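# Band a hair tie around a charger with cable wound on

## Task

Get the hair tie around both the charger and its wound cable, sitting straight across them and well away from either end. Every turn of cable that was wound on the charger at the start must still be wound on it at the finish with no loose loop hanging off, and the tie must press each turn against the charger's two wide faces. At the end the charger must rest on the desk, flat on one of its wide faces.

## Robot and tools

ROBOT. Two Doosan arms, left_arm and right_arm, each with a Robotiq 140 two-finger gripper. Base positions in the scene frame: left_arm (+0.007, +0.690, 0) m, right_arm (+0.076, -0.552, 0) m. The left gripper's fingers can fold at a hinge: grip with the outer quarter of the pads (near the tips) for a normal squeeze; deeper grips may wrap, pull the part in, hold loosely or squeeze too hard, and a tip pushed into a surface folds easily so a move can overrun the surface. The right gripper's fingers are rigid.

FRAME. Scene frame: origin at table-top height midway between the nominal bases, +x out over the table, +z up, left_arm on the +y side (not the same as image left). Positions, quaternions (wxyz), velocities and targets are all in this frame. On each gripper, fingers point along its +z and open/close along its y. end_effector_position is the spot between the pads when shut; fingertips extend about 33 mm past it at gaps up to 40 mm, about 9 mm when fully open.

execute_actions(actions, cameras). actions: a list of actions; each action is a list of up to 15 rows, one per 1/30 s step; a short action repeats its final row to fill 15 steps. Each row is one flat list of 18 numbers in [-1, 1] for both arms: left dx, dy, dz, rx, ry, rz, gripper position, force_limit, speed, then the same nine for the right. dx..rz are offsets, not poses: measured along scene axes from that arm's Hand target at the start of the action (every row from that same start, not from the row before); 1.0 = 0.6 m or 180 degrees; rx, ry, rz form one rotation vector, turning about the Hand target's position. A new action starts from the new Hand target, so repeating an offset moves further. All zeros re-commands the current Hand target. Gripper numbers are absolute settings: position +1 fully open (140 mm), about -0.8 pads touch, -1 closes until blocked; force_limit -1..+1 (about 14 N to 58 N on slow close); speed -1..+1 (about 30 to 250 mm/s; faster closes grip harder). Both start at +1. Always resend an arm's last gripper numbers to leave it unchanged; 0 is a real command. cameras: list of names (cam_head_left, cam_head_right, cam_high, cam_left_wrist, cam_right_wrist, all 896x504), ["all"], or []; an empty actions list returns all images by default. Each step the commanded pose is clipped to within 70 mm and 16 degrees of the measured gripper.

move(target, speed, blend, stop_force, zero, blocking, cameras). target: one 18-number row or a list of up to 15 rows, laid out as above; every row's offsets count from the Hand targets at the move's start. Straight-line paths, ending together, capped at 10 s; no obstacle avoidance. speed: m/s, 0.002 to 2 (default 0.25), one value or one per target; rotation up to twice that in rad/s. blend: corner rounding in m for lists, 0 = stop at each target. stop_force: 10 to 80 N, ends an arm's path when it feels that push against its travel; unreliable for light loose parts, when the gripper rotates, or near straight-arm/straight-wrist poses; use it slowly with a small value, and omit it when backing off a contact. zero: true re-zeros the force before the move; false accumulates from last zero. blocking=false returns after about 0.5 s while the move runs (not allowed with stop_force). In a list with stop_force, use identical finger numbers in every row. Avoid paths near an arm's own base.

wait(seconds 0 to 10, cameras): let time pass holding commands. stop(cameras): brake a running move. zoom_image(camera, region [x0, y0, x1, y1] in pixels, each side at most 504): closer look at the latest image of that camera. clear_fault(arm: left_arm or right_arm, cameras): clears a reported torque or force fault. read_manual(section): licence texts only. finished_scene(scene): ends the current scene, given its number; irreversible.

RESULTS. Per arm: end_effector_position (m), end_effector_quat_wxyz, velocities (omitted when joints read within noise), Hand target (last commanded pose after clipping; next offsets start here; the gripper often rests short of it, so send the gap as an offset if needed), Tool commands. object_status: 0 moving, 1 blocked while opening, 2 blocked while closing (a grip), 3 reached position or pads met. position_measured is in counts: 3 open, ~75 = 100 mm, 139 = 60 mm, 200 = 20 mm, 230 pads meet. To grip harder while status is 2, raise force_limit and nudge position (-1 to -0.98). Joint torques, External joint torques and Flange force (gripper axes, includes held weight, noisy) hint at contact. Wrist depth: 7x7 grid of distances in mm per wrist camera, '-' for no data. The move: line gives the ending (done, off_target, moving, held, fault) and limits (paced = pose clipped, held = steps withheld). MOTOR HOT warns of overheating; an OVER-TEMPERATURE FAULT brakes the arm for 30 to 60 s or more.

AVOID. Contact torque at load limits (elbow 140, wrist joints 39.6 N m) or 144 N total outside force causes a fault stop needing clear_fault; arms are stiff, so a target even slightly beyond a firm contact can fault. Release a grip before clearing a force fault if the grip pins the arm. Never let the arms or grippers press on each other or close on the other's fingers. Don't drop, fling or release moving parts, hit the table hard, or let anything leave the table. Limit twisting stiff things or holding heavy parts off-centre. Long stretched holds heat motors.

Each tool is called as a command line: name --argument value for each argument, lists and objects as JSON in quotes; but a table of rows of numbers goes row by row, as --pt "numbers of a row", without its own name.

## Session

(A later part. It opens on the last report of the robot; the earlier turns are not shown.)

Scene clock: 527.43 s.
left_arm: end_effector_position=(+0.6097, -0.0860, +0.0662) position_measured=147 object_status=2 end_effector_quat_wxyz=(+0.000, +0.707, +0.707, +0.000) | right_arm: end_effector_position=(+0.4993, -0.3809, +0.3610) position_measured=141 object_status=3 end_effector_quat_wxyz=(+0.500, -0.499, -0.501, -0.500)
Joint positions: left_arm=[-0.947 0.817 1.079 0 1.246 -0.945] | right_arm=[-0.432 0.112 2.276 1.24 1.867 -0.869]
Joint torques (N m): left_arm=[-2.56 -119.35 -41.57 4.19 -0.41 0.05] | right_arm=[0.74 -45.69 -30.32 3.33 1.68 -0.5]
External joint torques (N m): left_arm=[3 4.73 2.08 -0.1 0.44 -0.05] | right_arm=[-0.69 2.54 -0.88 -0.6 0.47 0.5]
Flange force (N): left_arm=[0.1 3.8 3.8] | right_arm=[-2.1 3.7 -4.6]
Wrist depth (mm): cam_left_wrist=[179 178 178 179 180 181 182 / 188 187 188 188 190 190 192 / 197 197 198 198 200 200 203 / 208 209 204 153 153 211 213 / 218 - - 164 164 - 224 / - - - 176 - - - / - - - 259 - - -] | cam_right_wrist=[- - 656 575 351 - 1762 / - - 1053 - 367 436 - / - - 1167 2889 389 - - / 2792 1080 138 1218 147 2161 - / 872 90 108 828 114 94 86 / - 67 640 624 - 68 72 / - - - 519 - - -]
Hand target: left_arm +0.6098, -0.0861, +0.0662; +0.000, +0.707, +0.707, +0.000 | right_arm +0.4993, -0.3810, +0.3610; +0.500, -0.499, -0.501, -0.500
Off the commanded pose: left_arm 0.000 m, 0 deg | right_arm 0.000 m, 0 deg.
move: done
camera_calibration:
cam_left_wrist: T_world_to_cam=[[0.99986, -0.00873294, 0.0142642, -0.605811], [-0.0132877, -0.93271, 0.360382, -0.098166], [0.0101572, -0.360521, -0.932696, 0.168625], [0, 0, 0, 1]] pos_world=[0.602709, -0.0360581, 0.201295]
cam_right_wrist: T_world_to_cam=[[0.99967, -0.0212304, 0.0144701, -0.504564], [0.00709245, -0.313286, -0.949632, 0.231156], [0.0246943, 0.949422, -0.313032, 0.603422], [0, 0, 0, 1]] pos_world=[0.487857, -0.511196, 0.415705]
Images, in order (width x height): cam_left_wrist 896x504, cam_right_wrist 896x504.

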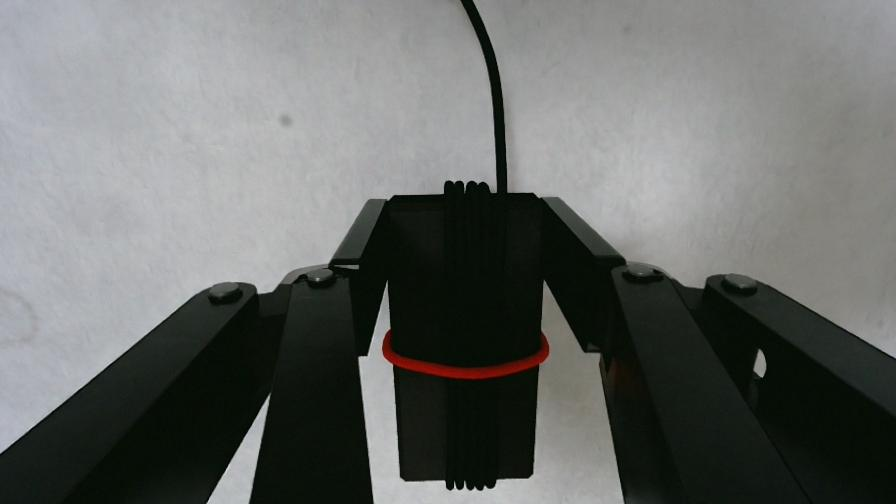

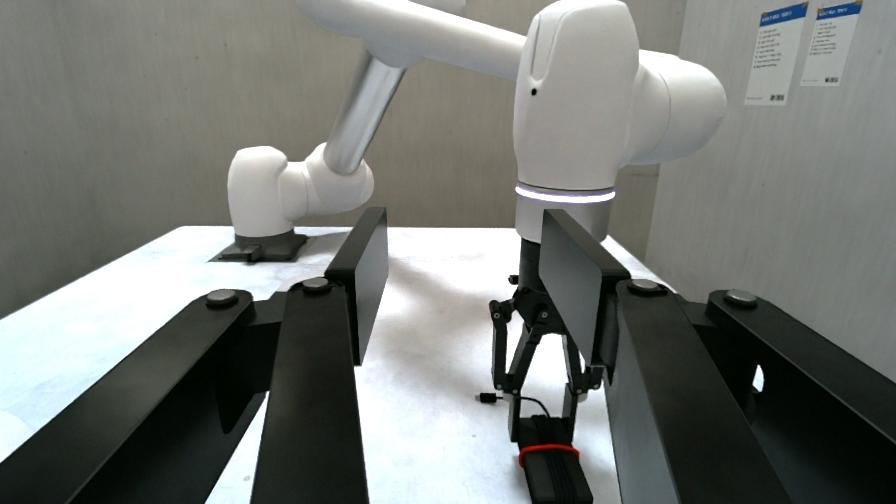

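move --target '[0.06,-0.0167,-0.0175,0,0,0,-1,0,-1,0,0,0,0,0,0,-0.1,0,-1]' --speed 0.05

move --target '[0,0,-0.035,0,0,0,-1,0,-1,0,0,0,0,0,0,-0.1,0,-1]' --speed 0.015 --stop_force 10 --cameras '["cam_left_wrist","cam_right_wrist"]'

zoom_image --camera "cam_left_wrist" --region '[250, 0, 650, 500]'

zoom_image --camera "cam_right_wrist" --region '[350, 250, 650, 500]'

Scene clock: 530.70 s.
left_arm: end_effector_position=(+0.6457, -0.0961, +0.0557) position_measured=147 object_status=2 end_effector_quat_wxyz=(+0.000, +0.707, +0.707, +0.000) | right_arm: end_effector_position=(+0.4993, -0.3810, +0.3610) position_measured=141 object_status=3 end_effector_quat_wxyz=(+0.500, -0.499, -0.501, -0.500)
Joint positions: left_arm=[-0.924 0.877 0.986 0 1.279 -0.922] | right_arm=[-0.433 0.112 2.276 1.24 1.867 -0.869]
Joint torques (N m): left_arm=[-2.48 -124.76 -42.72 4.3 -0.3 0.03] | right_arm=[0.33 -45.64 -30.43 3.23 1.69 -0.52]
External joint torques (N m): left_arm=[3.09 5.53 2.72 -0.15 0.32 -0.03] | right_arm=[-0.32 2.38 -0.8 -0.49 0.47 0.52]
Flange force (N): left_arm=[0.8 3.2 4.9] | right_arm=[-1.8 3.8 -3.6]
Wrist depth (mm): cam_left_wrist=[167 168 170 169 169 172 173 / 176 177 177 178 180 180 182 / 186 187 188 187 189 190 191 / 197 197 194 154 142 200 203 / 206 - - 164 164 - 214 / - - - 175 181 - - / - - - 247 244 - -] | cam_right_wrist=[- - 615 585 358 349 1957 / - - 1040 - 364 409 - / - - 1150 - 379 454 1624 / - 1104 139 1212 148 - - / 872 89 108 851 112 94 - / - 67 642 640 - 68 72 / - - - 518 - - -]
Hand target: left_arm +0.6458, -0.0961, +0.0557; +0.000, +0.707, +0.707, +0.000 | right_arm +0.4993, -0.3810, +0.3610; +0.500, -0.499, -0.501, -0.500
Off the commanded pose: left_arm 0.000 m, 0 deg | right_arm 0.000 m, 0 deg.
move: done

Scene clock: 532.50 s.
left_arm: end_effector_position=(+0.6458, -0.0961, +0.0382) position_measured=147 object_status=2 end_effector_quat_wxyz=(+0.000, +0.707, +0.707, +0.000) | right_arm: end_effector_position=(+0.4993, -0.3810, +0.3610) position_measured=141 object_status=3 end_effector_quat_wxyz=(+0.500, -0.499, -0.501, -0.500)
Joint positions: left_arm=[-0.924 0.887 0.999 0 1.255 -0.922] | right_arm=[-0.433 0.112 2.276 1.24 1.867 -0.869]
Joint torques (N m): left_arm=[-3.86 -112.01 -36.62 4.15 -0.54 0.05] | right_arm=[0.58 -45.79 -30.26 3.27 1.7 -0.52]
External joint torques (N m): left_arm=[3.94 -6.91 -2.85 -0.07 0.56 -0.05] | right_arm=[-0.49 2.37 -1.03 -0.54 0.46 0.52]
Flange force (N): left_arm=[3.7 1.9 -7.0] | right_arm=[-1.7 4.0 -4.1]
Wrist depth (mm): cam_left_wrist=[151 153 151 154 155 157 157 / 158 159 161 163 164 164 164 / 169 170 170 168 170 173 174 / 178 180 176 153 153 180 184 / 188 - - 163 164 - 193 / - - - 172 - - - / - - - 184 219 - -] | cam_right_wrist=[- - 649 586 368 - 1679 / - - 1080 587 364 410 1868 / - - 1145 - 381 380 1841 / - 1109 139 1218 148 - - / 872 90 108 837 112 94 - / - 67 640 647 - 68 72 / - - - 518 - - -]
Hand target: left_arm +0.6458, -0.0961, +0.0382; +0.000, +0.707, +0.707, +0.000 (not the last commanded pose) | right_arm +0.4993, -0.3810, +0.3610; +0.500, -0.499, -0.501, -0.500
Off the commanded pose: left_arm 0.003 m, 0 deg | right_arm 0.000 m, 0 deg.
move: contact (left_arm)
camera_calibration:
cam_left_wrist: T_world_to_cam=[[0.99986, -0.00860111, 0.0143227, -0.641497], [-0.0131868, -0.932678, 0.36047, -0.096966], [0.0102581, -0.360608, -0.932661, 0.138371], [0, 0, 0, 1]] pos_world=[0.63871, -0.0460577, 0.173195]
cam_right_wrist: T_world_to_cam=[[0.99967, -0.0212304, 0.0144701, -0.504564], [0.00709245, -0.313286, -0.949632, 0.231156], [0.0246943, 0.949422, -0.313032, 0.603422], [0, 0, 0, 1]] pos_world=[0.487857, -0.511196, 0.415705]
Images, in order (width x height): cam_left_wrist 896x504, cam_right_wrist 896x504.

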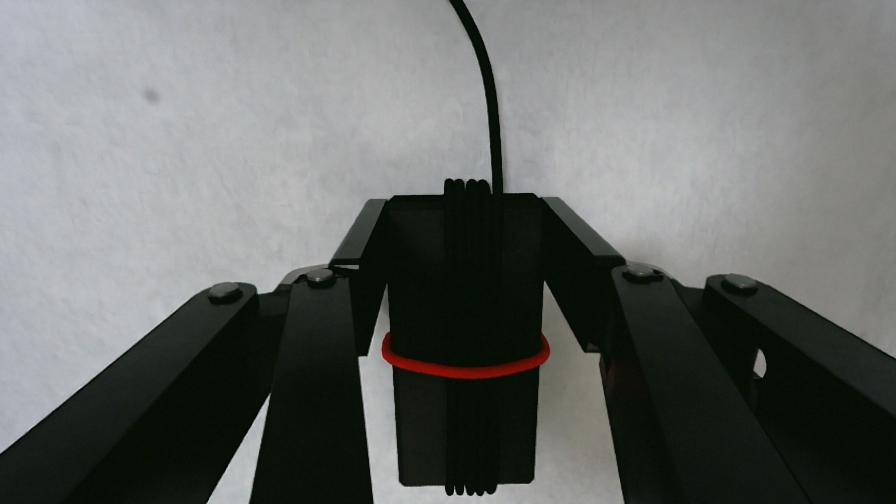

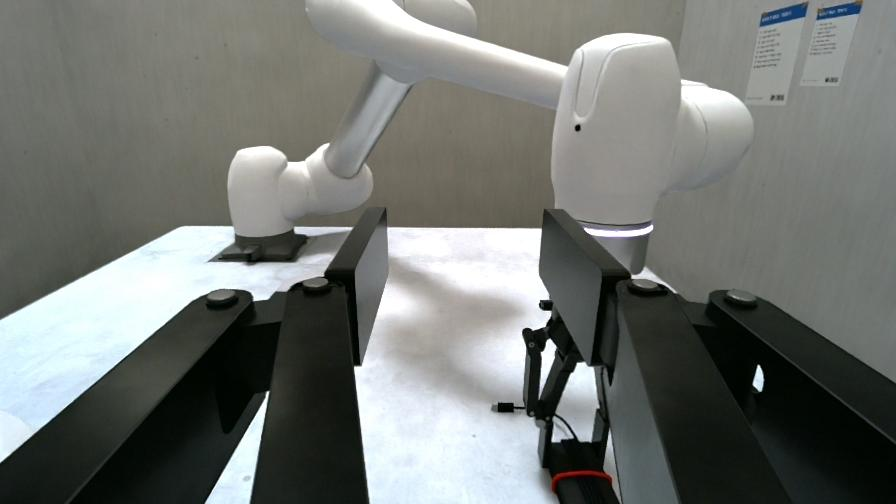

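Scaled by 1.008 from the camera's 896x504 image, which has a finer 1280x720 frame.

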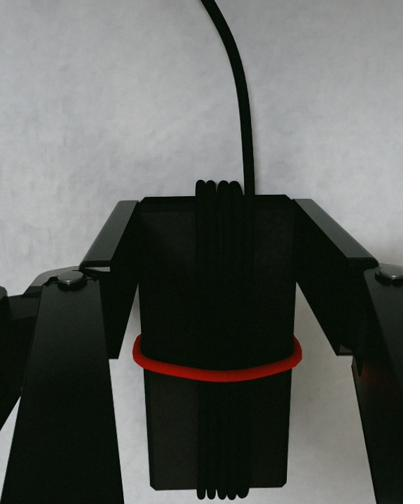

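Scaled by 1.680 from the camera's 896x504 image, which has a finer 1280x720 frame.

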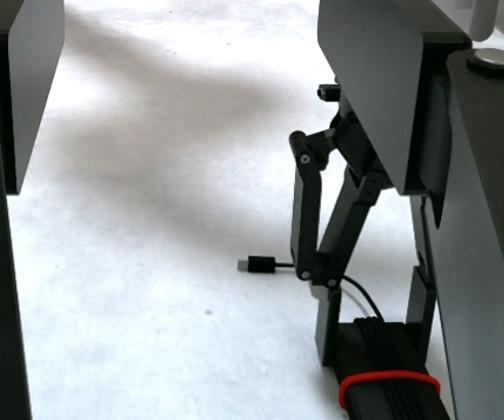

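execute_actions --actions '[[[0,0,0.001,0,0,0,-1,0,-1,0,0,0,0,0,0,-0.1,0,-1]],[[0,0,0,0,0,0,0.2,-1,-1,0,0,0,0,0,0,-0.1,0,-1]],[[0,0,0,0,0,0,0.2,-1,-1,0,0,0,0,0,0,-0.1,0,-1]]]' --cameras '["cam_left_wrist"]'

move --pt "0 0 0.1167 0 0 0 0.2 -1 -1 0 0 0 0 0 0 -0.1 0 -1" --pt "0 0.2 0.2 0 0 0 0.2 -1 -1 0 0 0 0 0 0 -0.1 0 -1" --speed '[0.06,0.2]' --blend '[0.02,0]' --cameras '["all"]'

zoom_image --camera "cam_left_wrist" --region '[250, 100, 650, 500]'

zoom_image --camera "cam_right_wrist" --region '[350, 250, 650, 500]'

zoom_image --camera "cam_head_left" --region '[400, 270, 560, 390]'

Scene clock: 538.10 s.
left_arm: end_effector_position=(+0.6458, -0.0961, +0.0388) position_measured=104 object_status=0 end_effector_quat_wxyz=(+0.000, +0.707, +0.707, +0.000) | right_arm: end_effector_position=(+0.4993, -0.3810, +0.3610) position_measured=141 object_status=3 end_effector_quat_wxyz=(+0.500, -0.499, -0.501, -0.500)
Joint positions: left_arm=[-0.924 0.887 0.999 0 1.256 -0.922] | right_arm=[-0.433 0.112 2.276 1.24 1.867 -0.869]
Joint torques (N m): left_arm=[-2.46 -121.74 -40.87 4.3 -0.17 0.03] | right_arm=[0.5 -45.52 -30.51 3.25 1.71 -0.5]
External joint torques (N m): left_arm=[2.39 2.83 1.39 -0.21 0.2 -0.03] | right_arm=[-0.44 2.6 -0.59 -0.53 0.45 0.5]
External joint torques at the end of the 1st action: left_arm=[2.22 -0.4 -0.33 -0.28 0.09 -0.06] | right_arm=[-0.57 2.46 -1.01 -0.51 0.55 0.5]
External joint torques at the end of the 2nd action: left_arm=[2.39 2.11 1.57 -0.23 0.23 -0.03] | right_arm=[-0.36 2.96 -1.03 -0.54 0.46 0.46]
Flange force (N): left_arm=[0.9 2.3 2.5] | right_arm=[-2.4 3.6 -3.8]
Flange force at the end of the 1st action (N): left_arm=[0.8 2.1 -0.6] | right_arm=[-1.8 3.9 -4.4]
Flange force at the end of the 2nd action (N): left_arm=[2.4 1.1 2.1] | right_arm=[-2.7 4.8 -4.2]
Wrist depth (mm): cam_left_wrist=[151 153 152 155 155 156 157 / 159 160 162 163 165 164 165 / 169 170 171 169 170 173 174 / 179 180 141 150 156 179 186 / - - 190 162 168 90 - / - - 205 172 205 - - / - - 220 189 226 - -] | cam_right_wrist=[3654 - 656 596 365 - 1690 / - - 967 612 368 410 - / - - 1183 - 377 388 - / - 1109 138 1206 147 - 1972 / 875 89 108 831 114 94 - / - 67 644 647 - 68 72 / - - - 523 - - -]
Hand target: left_arm +0.6458, -0.0961, +0.0388; +0.000, +0.707, +0.707, +0.000 | right_arm +0.4993, -0.3810, +0.3610; +0.500, -0.499, -0.501, -0.500
Off the commanded pose: left_arm 0.000 m, 0 deg | right_arm 0.000 m, 0 deg.
camera_calibration:
cam_left_wrist: T_world_to_cam=[[0.99986, -0.00873134, 0.0142644, -0.641503], [-0.0132872, -0.932676, 0.360469, -0.0971541], [0.0101567, -0.360608, -0.932662, 0.139089], [0, 0, 0, 1]] pos_world=[0.638709, -0.0460579, 0.173895]
Images, in order (width x height): cam_left_wrist 896x504.

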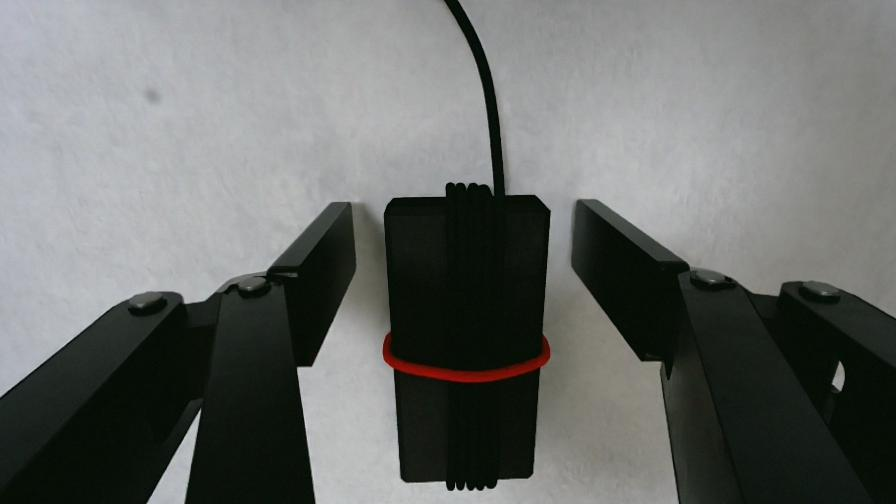

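Scene clock: 540.37 s.
left_arm: end_effector_position=(+0.6458, +0.0238, +0.1588) position_measured=104 object_status=3 end_effector_quat_wxyz=(+0.000, +0.707, +0.707, +0.000) | right_arm: end_effector_position=(+0.4993, -0.3810, +0.3610) position_measured=141 object_status=3 end_effector_quat_wxyz=(+0.500, -0.499, -0.501, -0.500)
Joint positions: left_arm=[-0.845 0.666 1.174 0 1.301 -0.843] | right_arm=[-0.433 0.112 2.276 1.24 1.867 -0.869]
Joint torques (N m): left_arm=[-2.56 -105.71 -40.8 4.24 -0.11 0.05] | right_arm=[0.57 -45.87 -30.58 3.25 1.67 -0.52]
External joint torques (N m): left_arm=[2.85 2.63 0.82 -0.09 0.13 -0.05] | right_arm=[-0.56 2.96 -0.67 -0.52 0.48 0.52]
Flange force (N): left_arm=[0.4 3.8 1.9] | right_arm=[-2.8 4.1 -4.3]
Wrist depth (mm): cam_left_wrist=[260 261 264 264 265 268 268 / 274 275 275 276 279 281 282 / 288 291 289 295 294 296 299 / 308 304 141 309 166 309 316 / - - 325 325 332 90 - / - - 353 345 355 - - / - - 375 377 381 - -] | cam_right_wrist=[- - - 956 445 525 1657 / - - 1027 - 479 - - / - 3270 1156 - 521 - - / - 1080 139 1206 148 3404 1593 / 881 90 108 842 114 94 1396 / - 67 640 645 - 68 72 / - - - 523 - - -]
Hand target: left_arm +0.6458, +0.0239, +0.1588; +0.000, +0.707, +0.707, +0.000 | right_arm +0.4993, -0.3810, +0.3610; +0.500, -0.499, -0.501, -0.500
Off the commanded pose: left_arm 0.000 m, 0 deg | right_arm 0.000 m, 0 deg.
move: done
camera_calibration:
cam_left_wrist: T_world_to_cam=[[0.99986, -0.00873134, 0.0142644, -0.642166], [-0.0132872, -0.932676, 0.360469, -0.0285465], [0.0101567, -0.360608, -0.932662, 0.294152], [0, 0, 0, 1]] pos_world=[0.638709, 0.0738421, 0.293795]
cam_right_wrist: T_world_to_cam=[[0.99967, -0.0212304, 0.0144701, -0.504564], [0.00709245, -0.313286, -0.949632, 0.231156], [0.0246943, 0.949422, -0.313032, 0.603422], [0, 0, 0, 1]] pos_world=[0.487857, -0.511196, 0.415705]

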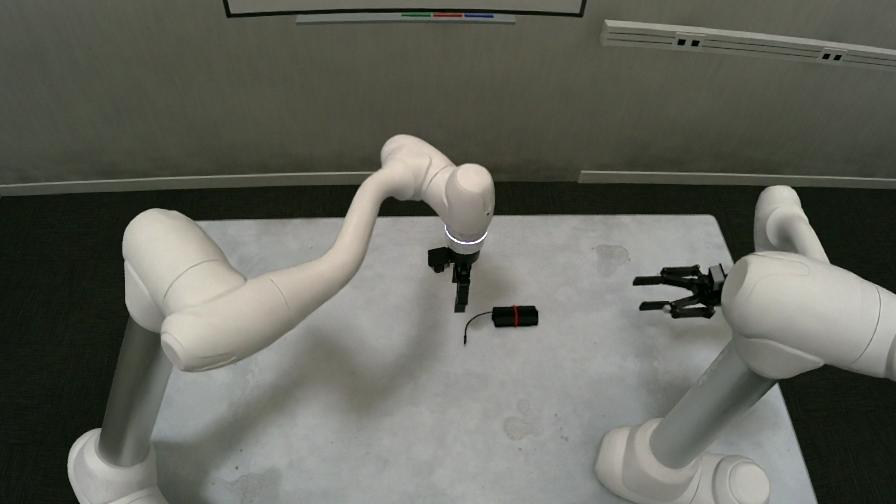

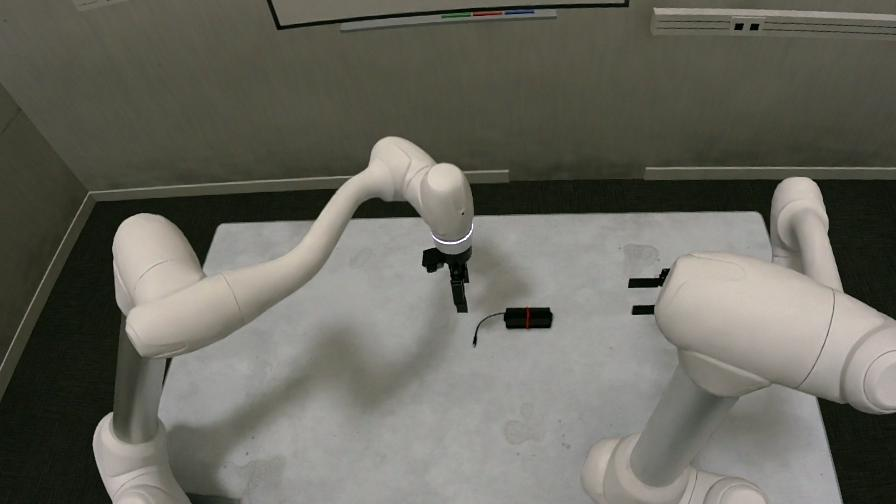

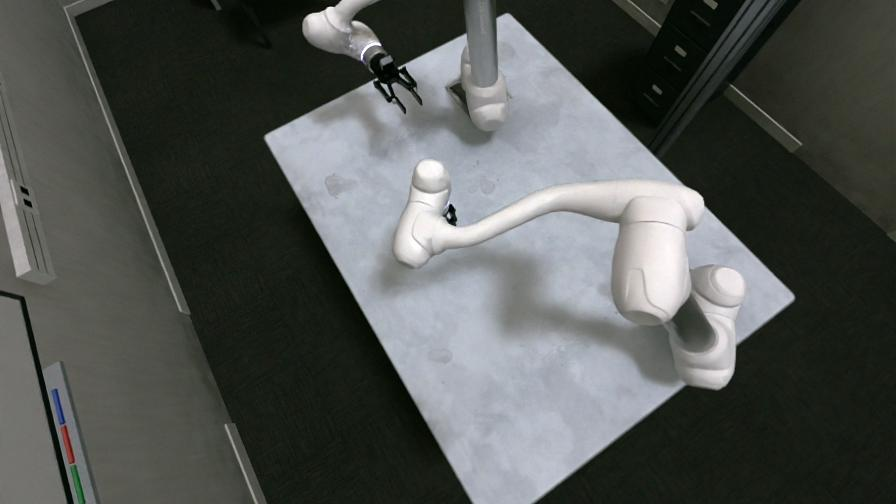

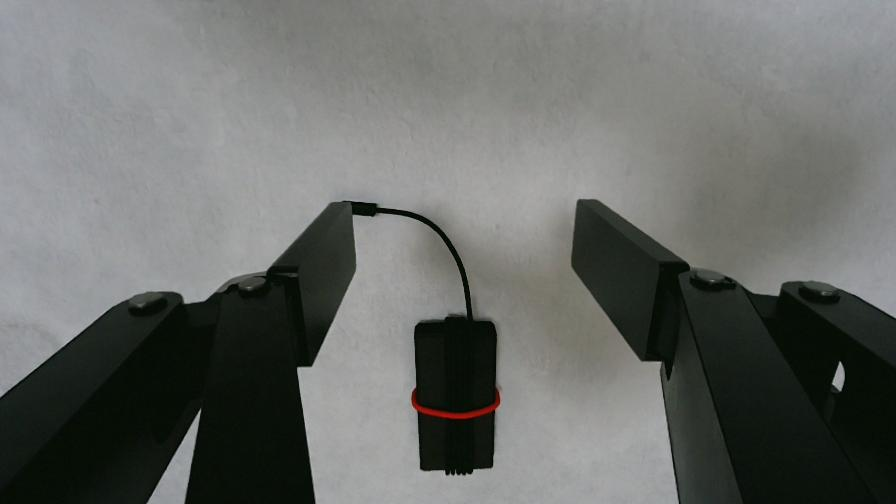

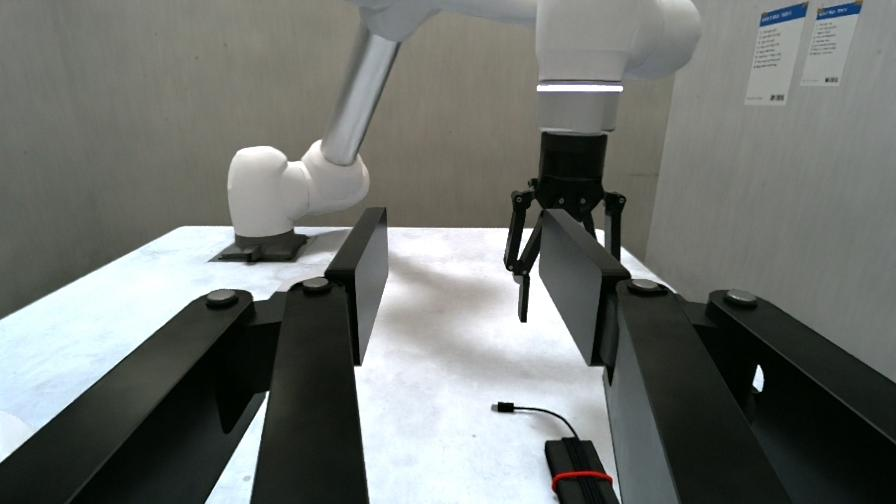

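Scaled by 1.260 from the camera's 896x504 image, which has a finer 1280x720 frame.

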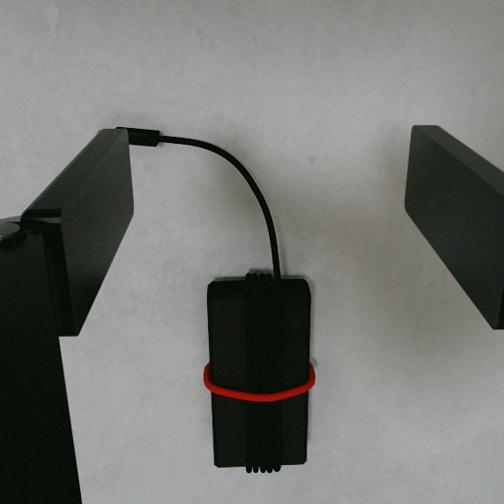

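Scaled by 1.680 from the camera's 896x504 image, which has a finer 1280x720 frame.

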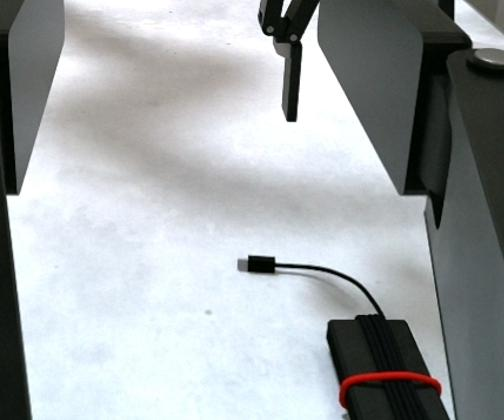

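Scaled by 3.150 from the camera's 896x504 image, which has a finer 1280x720 frame.

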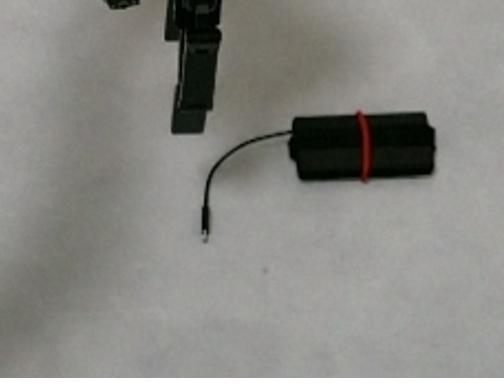

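Excellent: the tie is square, at mid-length, the charger is flat, and the tail lies free.

finished_scene --scene 1

The scene is finished: the task was done.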